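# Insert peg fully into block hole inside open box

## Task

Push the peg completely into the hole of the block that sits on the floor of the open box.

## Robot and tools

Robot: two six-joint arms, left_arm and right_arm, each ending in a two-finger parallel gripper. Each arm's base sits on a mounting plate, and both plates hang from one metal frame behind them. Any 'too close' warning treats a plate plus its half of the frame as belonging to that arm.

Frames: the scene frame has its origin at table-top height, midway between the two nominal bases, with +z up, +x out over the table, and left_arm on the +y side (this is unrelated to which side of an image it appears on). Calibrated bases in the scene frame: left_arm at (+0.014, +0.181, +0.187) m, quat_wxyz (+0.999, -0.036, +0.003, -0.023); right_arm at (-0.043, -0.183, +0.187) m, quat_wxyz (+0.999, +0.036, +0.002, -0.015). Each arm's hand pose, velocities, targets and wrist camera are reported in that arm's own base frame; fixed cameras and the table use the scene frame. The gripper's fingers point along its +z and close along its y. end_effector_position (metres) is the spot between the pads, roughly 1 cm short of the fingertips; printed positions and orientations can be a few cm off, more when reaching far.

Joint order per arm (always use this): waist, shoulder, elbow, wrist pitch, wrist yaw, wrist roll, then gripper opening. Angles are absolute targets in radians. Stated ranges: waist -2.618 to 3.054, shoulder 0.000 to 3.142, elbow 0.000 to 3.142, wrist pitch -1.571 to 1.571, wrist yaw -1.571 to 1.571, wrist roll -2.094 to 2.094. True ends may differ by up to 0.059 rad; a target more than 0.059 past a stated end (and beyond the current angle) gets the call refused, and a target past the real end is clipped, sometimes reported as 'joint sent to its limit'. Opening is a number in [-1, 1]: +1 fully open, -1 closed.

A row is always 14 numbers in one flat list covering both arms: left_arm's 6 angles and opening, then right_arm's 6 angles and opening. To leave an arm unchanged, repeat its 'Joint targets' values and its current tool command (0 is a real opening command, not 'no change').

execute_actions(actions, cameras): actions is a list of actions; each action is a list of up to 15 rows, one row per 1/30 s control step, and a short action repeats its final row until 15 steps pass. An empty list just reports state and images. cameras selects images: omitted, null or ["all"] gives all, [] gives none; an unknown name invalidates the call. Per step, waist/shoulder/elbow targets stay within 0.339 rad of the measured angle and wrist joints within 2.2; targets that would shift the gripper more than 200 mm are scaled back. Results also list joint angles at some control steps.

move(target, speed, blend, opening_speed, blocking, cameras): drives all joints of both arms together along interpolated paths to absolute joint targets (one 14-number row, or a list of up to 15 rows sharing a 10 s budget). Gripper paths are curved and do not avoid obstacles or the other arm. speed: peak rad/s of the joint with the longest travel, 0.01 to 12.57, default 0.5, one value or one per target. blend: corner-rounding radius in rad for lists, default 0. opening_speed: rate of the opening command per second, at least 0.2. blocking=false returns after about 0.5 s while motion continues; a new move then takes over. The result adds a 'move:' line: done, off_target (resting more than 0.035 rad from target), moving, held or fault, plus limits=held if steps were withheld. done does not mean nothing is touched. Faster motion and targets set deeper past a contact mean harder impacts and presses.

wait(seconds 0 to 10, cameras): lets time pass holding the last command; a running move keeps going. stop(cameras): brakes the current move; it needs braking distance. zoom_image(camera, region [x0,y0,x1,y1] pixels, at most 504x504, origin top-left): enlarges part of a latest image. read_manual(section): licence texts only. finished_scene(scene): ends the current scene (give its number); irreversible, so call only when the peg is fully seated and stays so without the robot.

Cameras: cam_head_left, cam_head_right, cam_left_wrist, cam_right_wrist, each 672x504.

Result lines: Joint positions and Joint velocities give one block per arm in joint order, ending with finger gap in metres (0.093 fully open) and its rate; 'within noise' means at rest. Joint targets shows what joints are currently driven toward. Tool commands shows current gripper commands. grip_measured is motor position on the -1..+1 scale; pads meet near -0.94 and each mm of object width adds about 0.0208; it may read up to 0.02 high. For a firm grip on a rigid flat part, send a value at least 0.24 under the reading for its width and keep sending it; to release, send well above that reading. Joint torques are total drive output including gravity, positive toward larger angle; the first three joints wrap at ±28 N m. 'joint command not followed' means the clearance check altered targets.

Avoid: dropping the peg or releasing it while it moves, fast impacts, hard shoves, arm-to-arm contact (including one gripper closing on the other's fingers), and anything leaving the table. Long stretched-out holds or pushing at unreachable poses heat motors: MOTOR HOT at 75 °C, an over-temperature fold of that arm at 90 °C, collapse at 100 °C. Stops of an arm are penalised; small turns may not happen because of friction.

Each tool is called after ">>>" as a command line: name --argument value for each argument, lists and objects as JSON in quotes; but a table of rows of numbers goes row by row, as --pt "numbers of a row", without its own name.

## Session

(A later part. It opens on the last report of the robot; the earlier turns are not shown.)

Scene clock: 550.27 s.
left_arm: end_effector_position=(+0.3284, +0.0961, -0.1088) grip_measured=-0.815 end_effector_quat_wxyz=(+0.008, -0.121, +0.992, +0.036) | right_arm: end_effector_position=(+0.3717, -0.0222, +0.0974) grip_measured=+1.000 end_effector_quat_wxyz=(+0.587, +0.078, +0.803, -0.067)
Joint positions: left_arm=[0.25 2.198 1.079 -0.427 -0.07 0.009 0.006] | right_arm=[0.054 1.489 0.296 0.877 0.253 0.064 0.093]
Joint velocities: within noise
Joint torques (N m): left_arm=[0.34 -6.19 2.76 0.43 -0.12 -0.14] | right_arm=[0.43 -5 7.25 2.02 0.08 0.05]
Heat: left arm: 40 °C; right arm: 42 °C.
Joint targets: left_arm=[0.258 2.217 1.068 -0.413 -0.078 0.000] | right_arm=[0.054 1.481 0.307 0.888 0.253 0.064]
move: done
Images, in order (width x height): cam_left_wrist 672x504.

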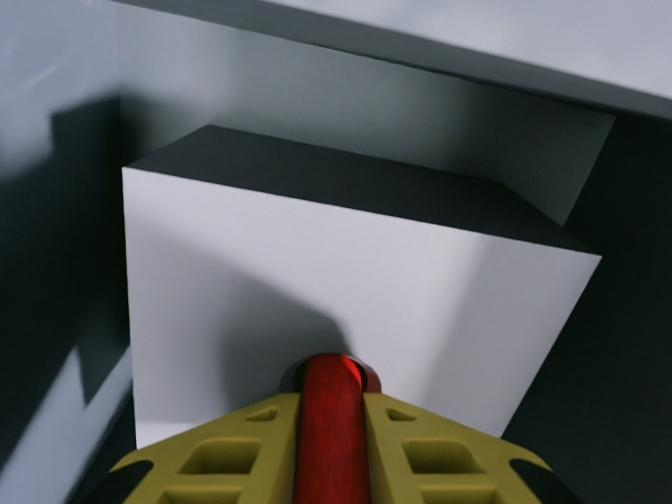

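>>> move --target '[0.258,2.2255,1.0665,-0.403,-0.078,0.0,-0.92,0.054,1.481,0.307,0.888,0.253,0.064,1]' --speed 0.03 --cameras '["cam_left_wrist"]'

>>> zoom_image --camera "cam_left_wrist" --region '[230, 300, 430, 500]'

Scene clock: 554.03 s.
left_arm: end_effector_position=(+0.3293, +0.0964, -0.1103) grip_measured=-0.815 end_effector_quat_wxyz=(+0.010, -0.121, +0.992, +0.037) | right_arm: end_effector_position=(+0.3717, -0.0222, +0.0974) grip_measured=+1.000 end_effector_quat_wxyz=(+0.587, +0.078, +0.803, -0.067)
Joint positions: left_arm=[0.25 2.203 1.079 -0.419 -0.07 0.009 0.006] | right_arm=[0.054 1.489 0.296 0.877 0.253 0.064 0.093]
Joint velocities: within noise
Joint torques (N m): left_arm=[0.25 -5.9 2.56 0.47 -0.12 -0.15] | right_arm=[0.53 -5.11 7.28 2.01 0.05 0.07]
Heat: left arm: 39 °C; right arm: 42 °C.
Joint targets: left_arm=[0.258 2.225 1.067 -0.403 -0.078 0.000] | right_arm=[0.054 1.481 0.307 0.888 0.253 0.064]
move: done
Images, in order (width x height): cam_left_wrist 672x504.

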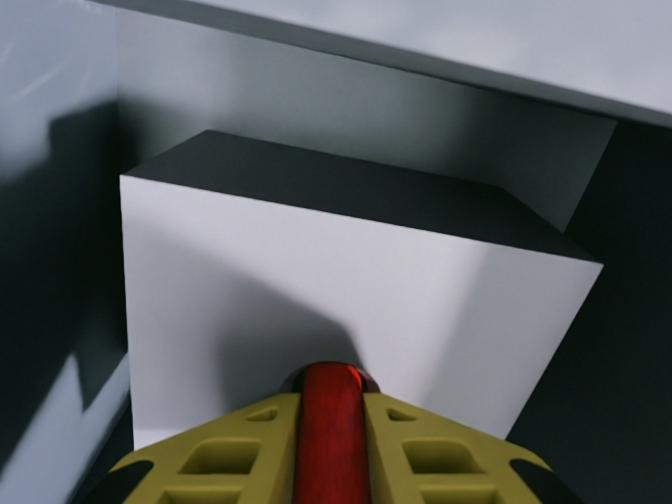

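Scaled by 2.520.

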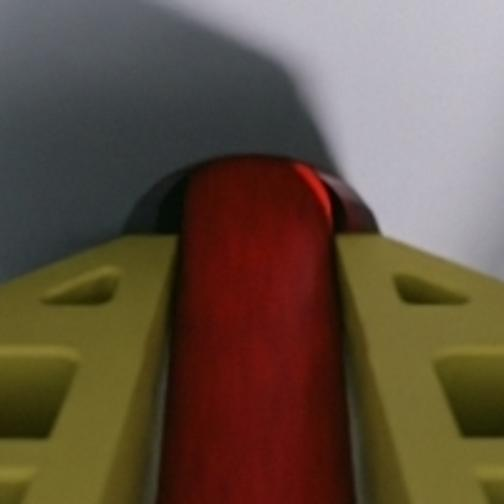

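>>> move --pt "0.258 2.2235 1.0665 -0.405 -0.078 0.0 -0.92 0.054 1.481 0.307 0.888 0.253 0.064 1" --pt "0.258 2.2235 1.0665 -0.405 -0.078 0.0 -0.3 0.054 1.481 0.307 0.888 0.253 0.064 1" --pt "0.248 2.15 1.110 -0.5 -0.078 0.0 -0.3 0.054 1.481 0.307 0.888 0.253 0.064 1" --pt "0.237 2.025 1.135 -0.60 -0.076 0.0 -0.3 0.054 1.481 0.307 0.888 0.253 0.064 1" --speed 0.15 --opening_speed 0.4 --cameras '["cam_left_wrist","cam_head_right"]'

>>> zoom_image --camera "cam_left_wrist" --region '[230, 220, 430, 420]'

Scene clock: 564.83 s.
left_arm: end_effector_position=(+0.3286, +0.0966, -0.0604) grip_measured=-0.302 end_effector_quat_wxyz=(+0.007, -0.118, +0.992, +0.043) | right_arm: end_effector_position=(+0.3717, -0.0222, +0.0974) grip_measured=+1.000 end_effector_quat_wxyz=(+0.587, +0.078, +0.803, -0.067)
Joint positions: left_arm=[0.245 2.064 1.112 -0.593 -0.083 0.008 0.031] | right_arm=[0.054 1.489 0.296 0.877 0.253 0.064 0.093]
Joint velocities: within noise
Joint torques (N m): left_arm=[-0.94 -10.63 6.3 0.21 0.06 -0.15] | right_arm=[0.47 -5.07 7.31 2.03 0.05 0.03]
Heat: left arm: 39 °C; right arm: 42 °C.
Joint targets: left_arm=[0.237 2.025 1.135 -0.600 -0.076 0.000] | right_arm=[0.054 1.481 0.307 0.888 0.253 0.064]
move: off_target (left_arm); left_arm: the shoulder is farthest, 0.039 rad from its target
Images, in order (width x height): cam_head_right 672x504, cam_left_wrist 672x504.

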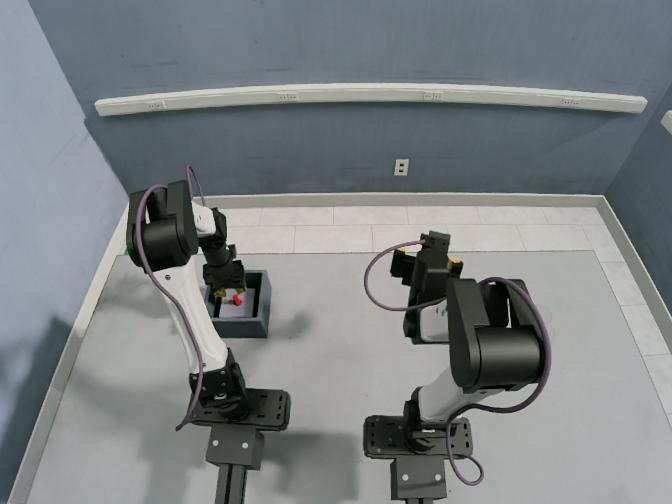

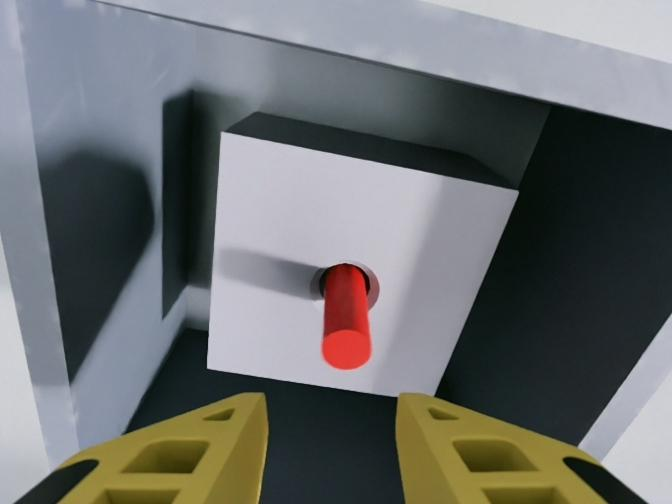

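Scaled by 2.520.

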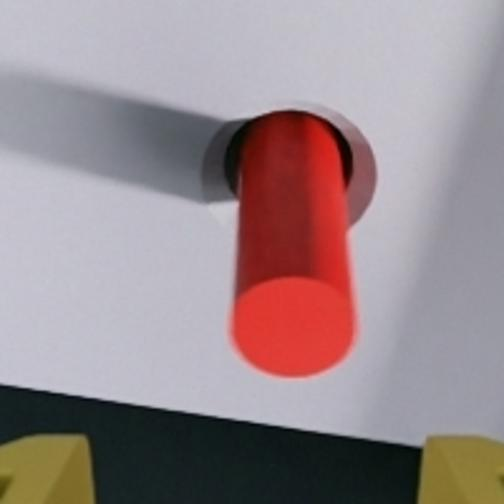

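>>> move --pt "0.227 2.04 1.125 -0.595 -0.055 0.0 -1 0.054 1.481 0.307 0.888 0.253 0.064 1" --pt "0.230 2.127 1.087 -0.516 -0.055 0.0 -1 0.054 1.481 0.307 0.888 0.253 0.064 1" --speed 0.1 --opening_speed 1 --cameras '["cam_left_wrist"]'

>>> zoom_image --camera "cam_left_wrist" --region '[230, 230, 430, 430]'

Scene clock: 576.33 s.
left_arm: end_effector_position=(+0.3305, +0.0898, -0.0781) grip_measured=-0.990 end_effector_quat_wxyz=(+0.010, -0.113, +0.993, +0.033) | right_arm: end_effector_position=(+0.3717, -0.0222, +0.0974) grip_measured=+1.000 end_effector_quat_wxyz=(+0.587, +0.078, +0.803, -0.067)
Joint positions: left_arm=[0.235 2.109 1.095 -0.53 -0.062 0.008 0] | right_arm=[0.054 1.489 0.296 0.877 0.253 0.064 0.093]
Joint velocities: within noise
Joint torques (N m): left_arm=[-0.65 -6.11 3.41 0.45 0.08 -0.14] | right_arm=[0.5 -5.09 7.42 1.99 0.07 0.04]
Heat: left arm: 40 °C; right arm: 42 °C.
Joint targets: left_arm=[0.230 2.127 1.087 -0.516 -0.055 0.000] | right_arm=[0.054 1.481 0.307 0.888 0.253 0.064]
move: done
Images, in order (width x height): cam_left_wrist 672x504.

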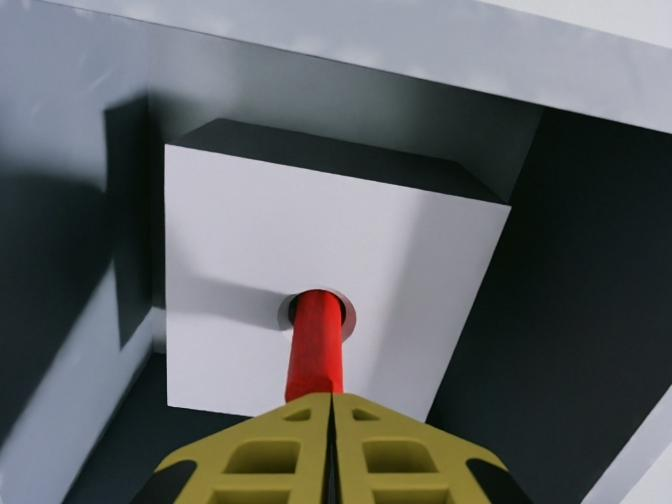

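Scaled by 2.520.

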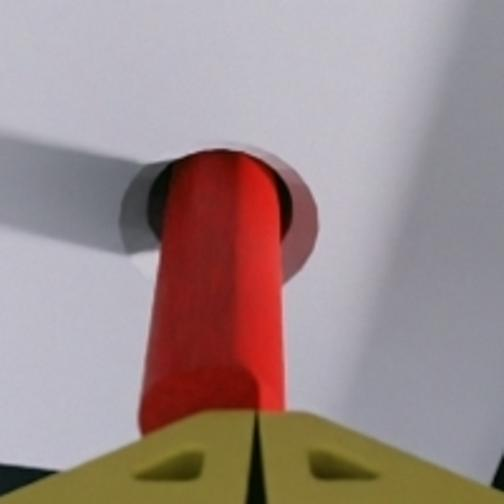

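>>> move --pt "0.253 2.127 1.087 -0.516 -0.060 0.0 -1 0.054 1.481 0.307 0.888 0.253 0.064 1" --pt "0.253 2.137 1.083 -0.502 -0.060 0.0 -1 0.054 1.481 0.307 0.888 0.253 0.064 1" --speed 0.06 --cameras '["cam_left_wrist"]'

>>> zoom_image --camera "cam_left_wrist" --region '[230, 230, 430, 430]'

Scene clock: 580.40 s.
left_arm: end_effector_position=(+0.3313, +0.0941, -0.0798) grip_measured=-0.990 end_effector_quat_wxyz=(+0.013, -0.119, +0.992, +0.033) | right_arm: end_effector_position=(+0.3717, -0.0222, +0.0974) grip_measured=+1.000 end_effector_quat_wxyz=(+0.587, +0.078, +0.803, -0.067)
Joint positions: left_arm=[0.247 2.115 1.095 -0.518 -0.062 0.008 0] | right_arm=[0.054 1.489 0.296 0.877 0.253 0.064 0.093]
Joint velocities: within noise
Joint torques (N m): left_arm=[0.28 -5.78 3.04 0.49 0 -0.13] | right_arm=[0.53 -5.12 7.35 2.01 0.05 0.04]
Heat: left arm: 40 °C; right arm: 42 °C.
Joint targets: left_arm=[0.253 2.137 1.083 -0.502 -0.060 0.000] | right_arm=[0.054 1.481 0.307 0.888 0.253 0.064]
move: done
Images, in order (width x height): cam_left_wrist 672x504.

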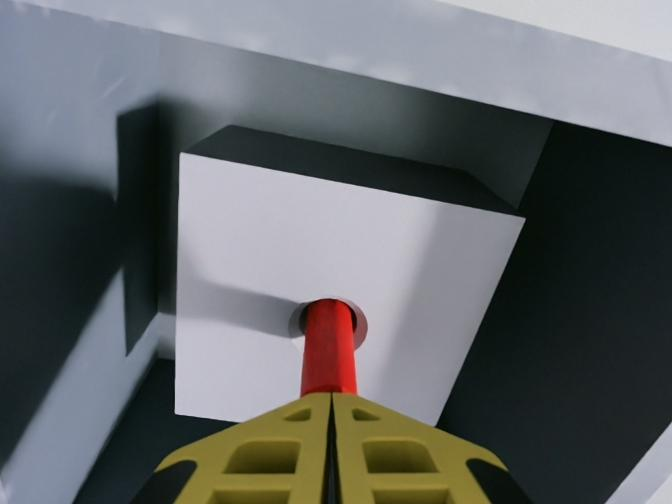

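Scaled by 2.520.

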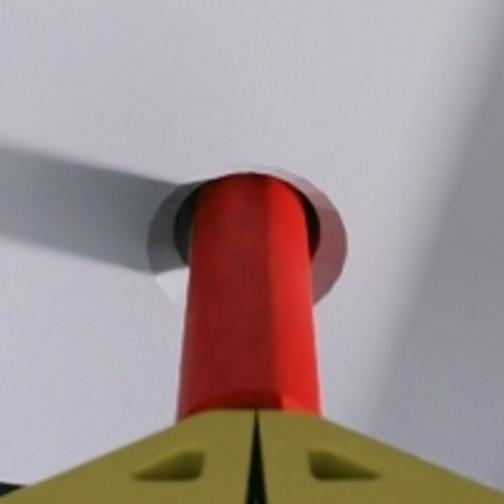

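>>> move --target '[0.253,2.155,1.076,-0.477,-0.060,0.0,-1,0.054,1.481,0.307,0.888,0.253,0.064,1]' --speed 0.06 --cameras '["cam_left_wrist"]'

>>> zoom_image --camera "cam_left_wrist" --region '[230, 230, 430, 430]'

Scene clock: 585.40 s.
left_arm: end_effector_position=(+0.3332, +0.0946, -0.0799) grip_measured=-0.990 end_effector_quat_wxyz=(+0.017, -0.119, +0.992, +0.033) | right_arm: end_effector_position=(+0.3717, -0.0222, +0.0974) grip_measured=+1.000 end_effector_quat_wxyz=(+0.587, +0.078, +0.803, -0.067)
Joint positions: left_arm=[0.247 2.115 1.095 -0.509 -0.062 0.008 0] | right_arm=[0.054 1.489 0.296 0.877 0.253 0.064 0.093]
Joint velocities: within noise
Joint torques (N m): left_arm=[0.23 -4.34 2.51 0.67 0.01 -0.13] | right_arm=[0.54 -5.11 7.35 1.99 0.07 0.03]
Heat: left arm: 39 °C; right arm: 42 °C.
Joint targets: left_arm=[0.253 2.155 1.076 -0.477 -0.060 0.000] | right_arm=[0.054 1.481 0.307 0.888 0.253 0.064]
move: off_target (left_arm); left_arm: the shoulder is farthest, 0.040 rad from its target
Images, in order (width x height): cam_left_wrist 672x504.

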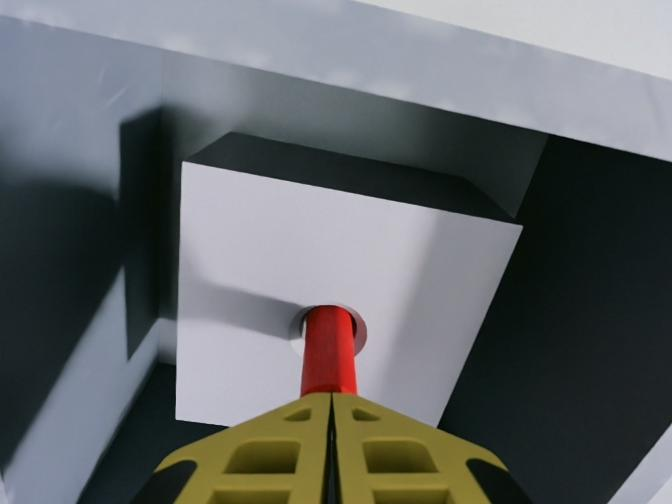

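Scaled by 2.520.

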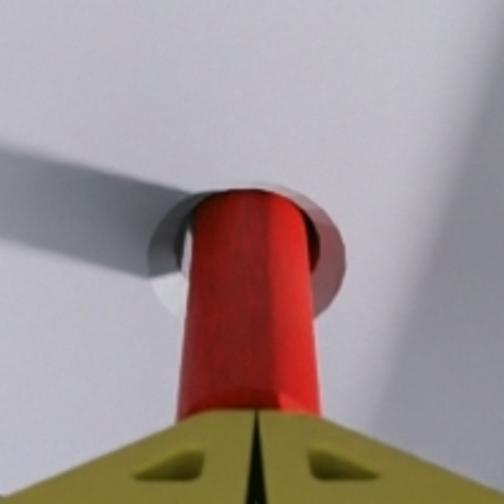

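>>> move --pt "0.253 2.10 1.10 -0.525 -0.06 0.0 -1 0.054 1.481 0.307 0.888 0.253 0.064 1" --pt "0.245 1.98 1.15 -0.67 -0.06 0.0 -1 0.054 1.481 0.307 0.888 0.253 0.064 1" --pt "0.24 1.82 1.25 -0.95 -0.06 0.0 -1 0.054 1.481 0.307 0.888 0.253 0.064 1" --speed 0.3 --cameras '["cam_left_wrist","cam_head_right"]'

Scene clock: 590.93 s.
left_arm: end_effector_position=(+0.3144, +0.0899, +0.0291) grip_measured=-0.990 end_effector_quat_wxyz=(-0.005, -0.119, +0.992, +0.031) | right_arm: end_effector_position=(+0.3717, -0.0222, +0.0974) grip_measured=+1.000 end_effector_quat_wxyz=(+0.587, +0.078, +0.803, -0.067)
Joint positions: left_arm=[0.247 1.854 1.224 -0.942 -0.062 0.008 0] | right_arm=[0.054 1.489 0.296 0.877 0.253 0.064 0.093]
Joint velocities: within noise
Joint torques (N m): left_arm=[-0.72 -9.51 7.47 0.14 0.02 -0.14] | right_arm=[0.51 -4.97 7.53 1.97 0.05 0.01]
Heat: left arm: 40 °C; right arm: 42 °C.
Joint targets: left_arm=[0.240 1.820 1.250 -0.950 -0.060 0.000] | right_arm=[0.054 1.481 0.307 0.888 0.253 0.064]
move: done
Images, in order (width x height): cam_head_right 672x504, cam_left_wrist 672x504.

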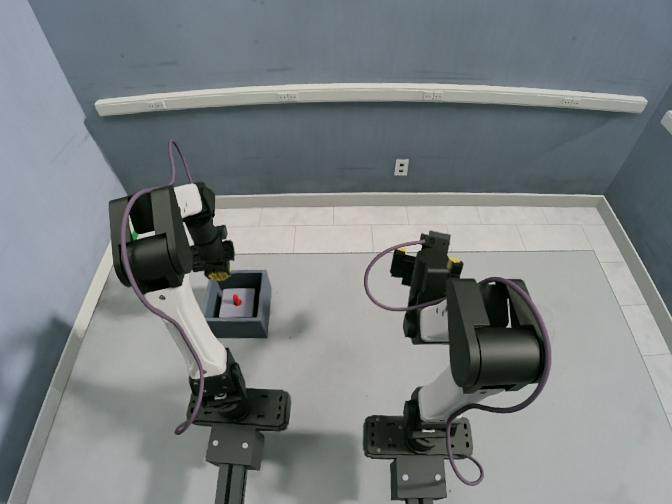

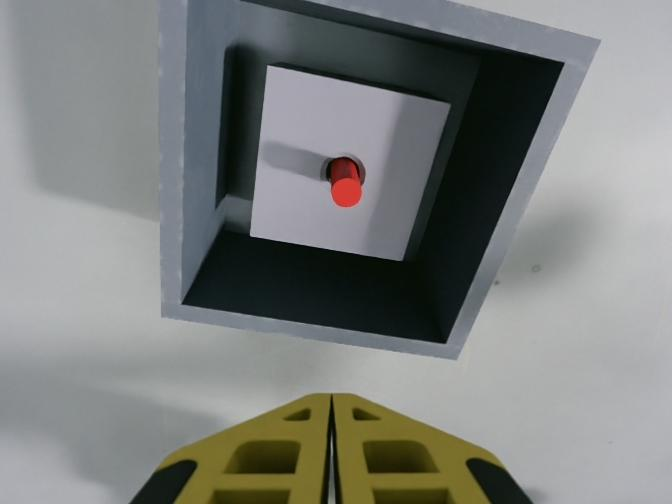

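>>> finished_scene --scene 2

The scene is finished: the task was done.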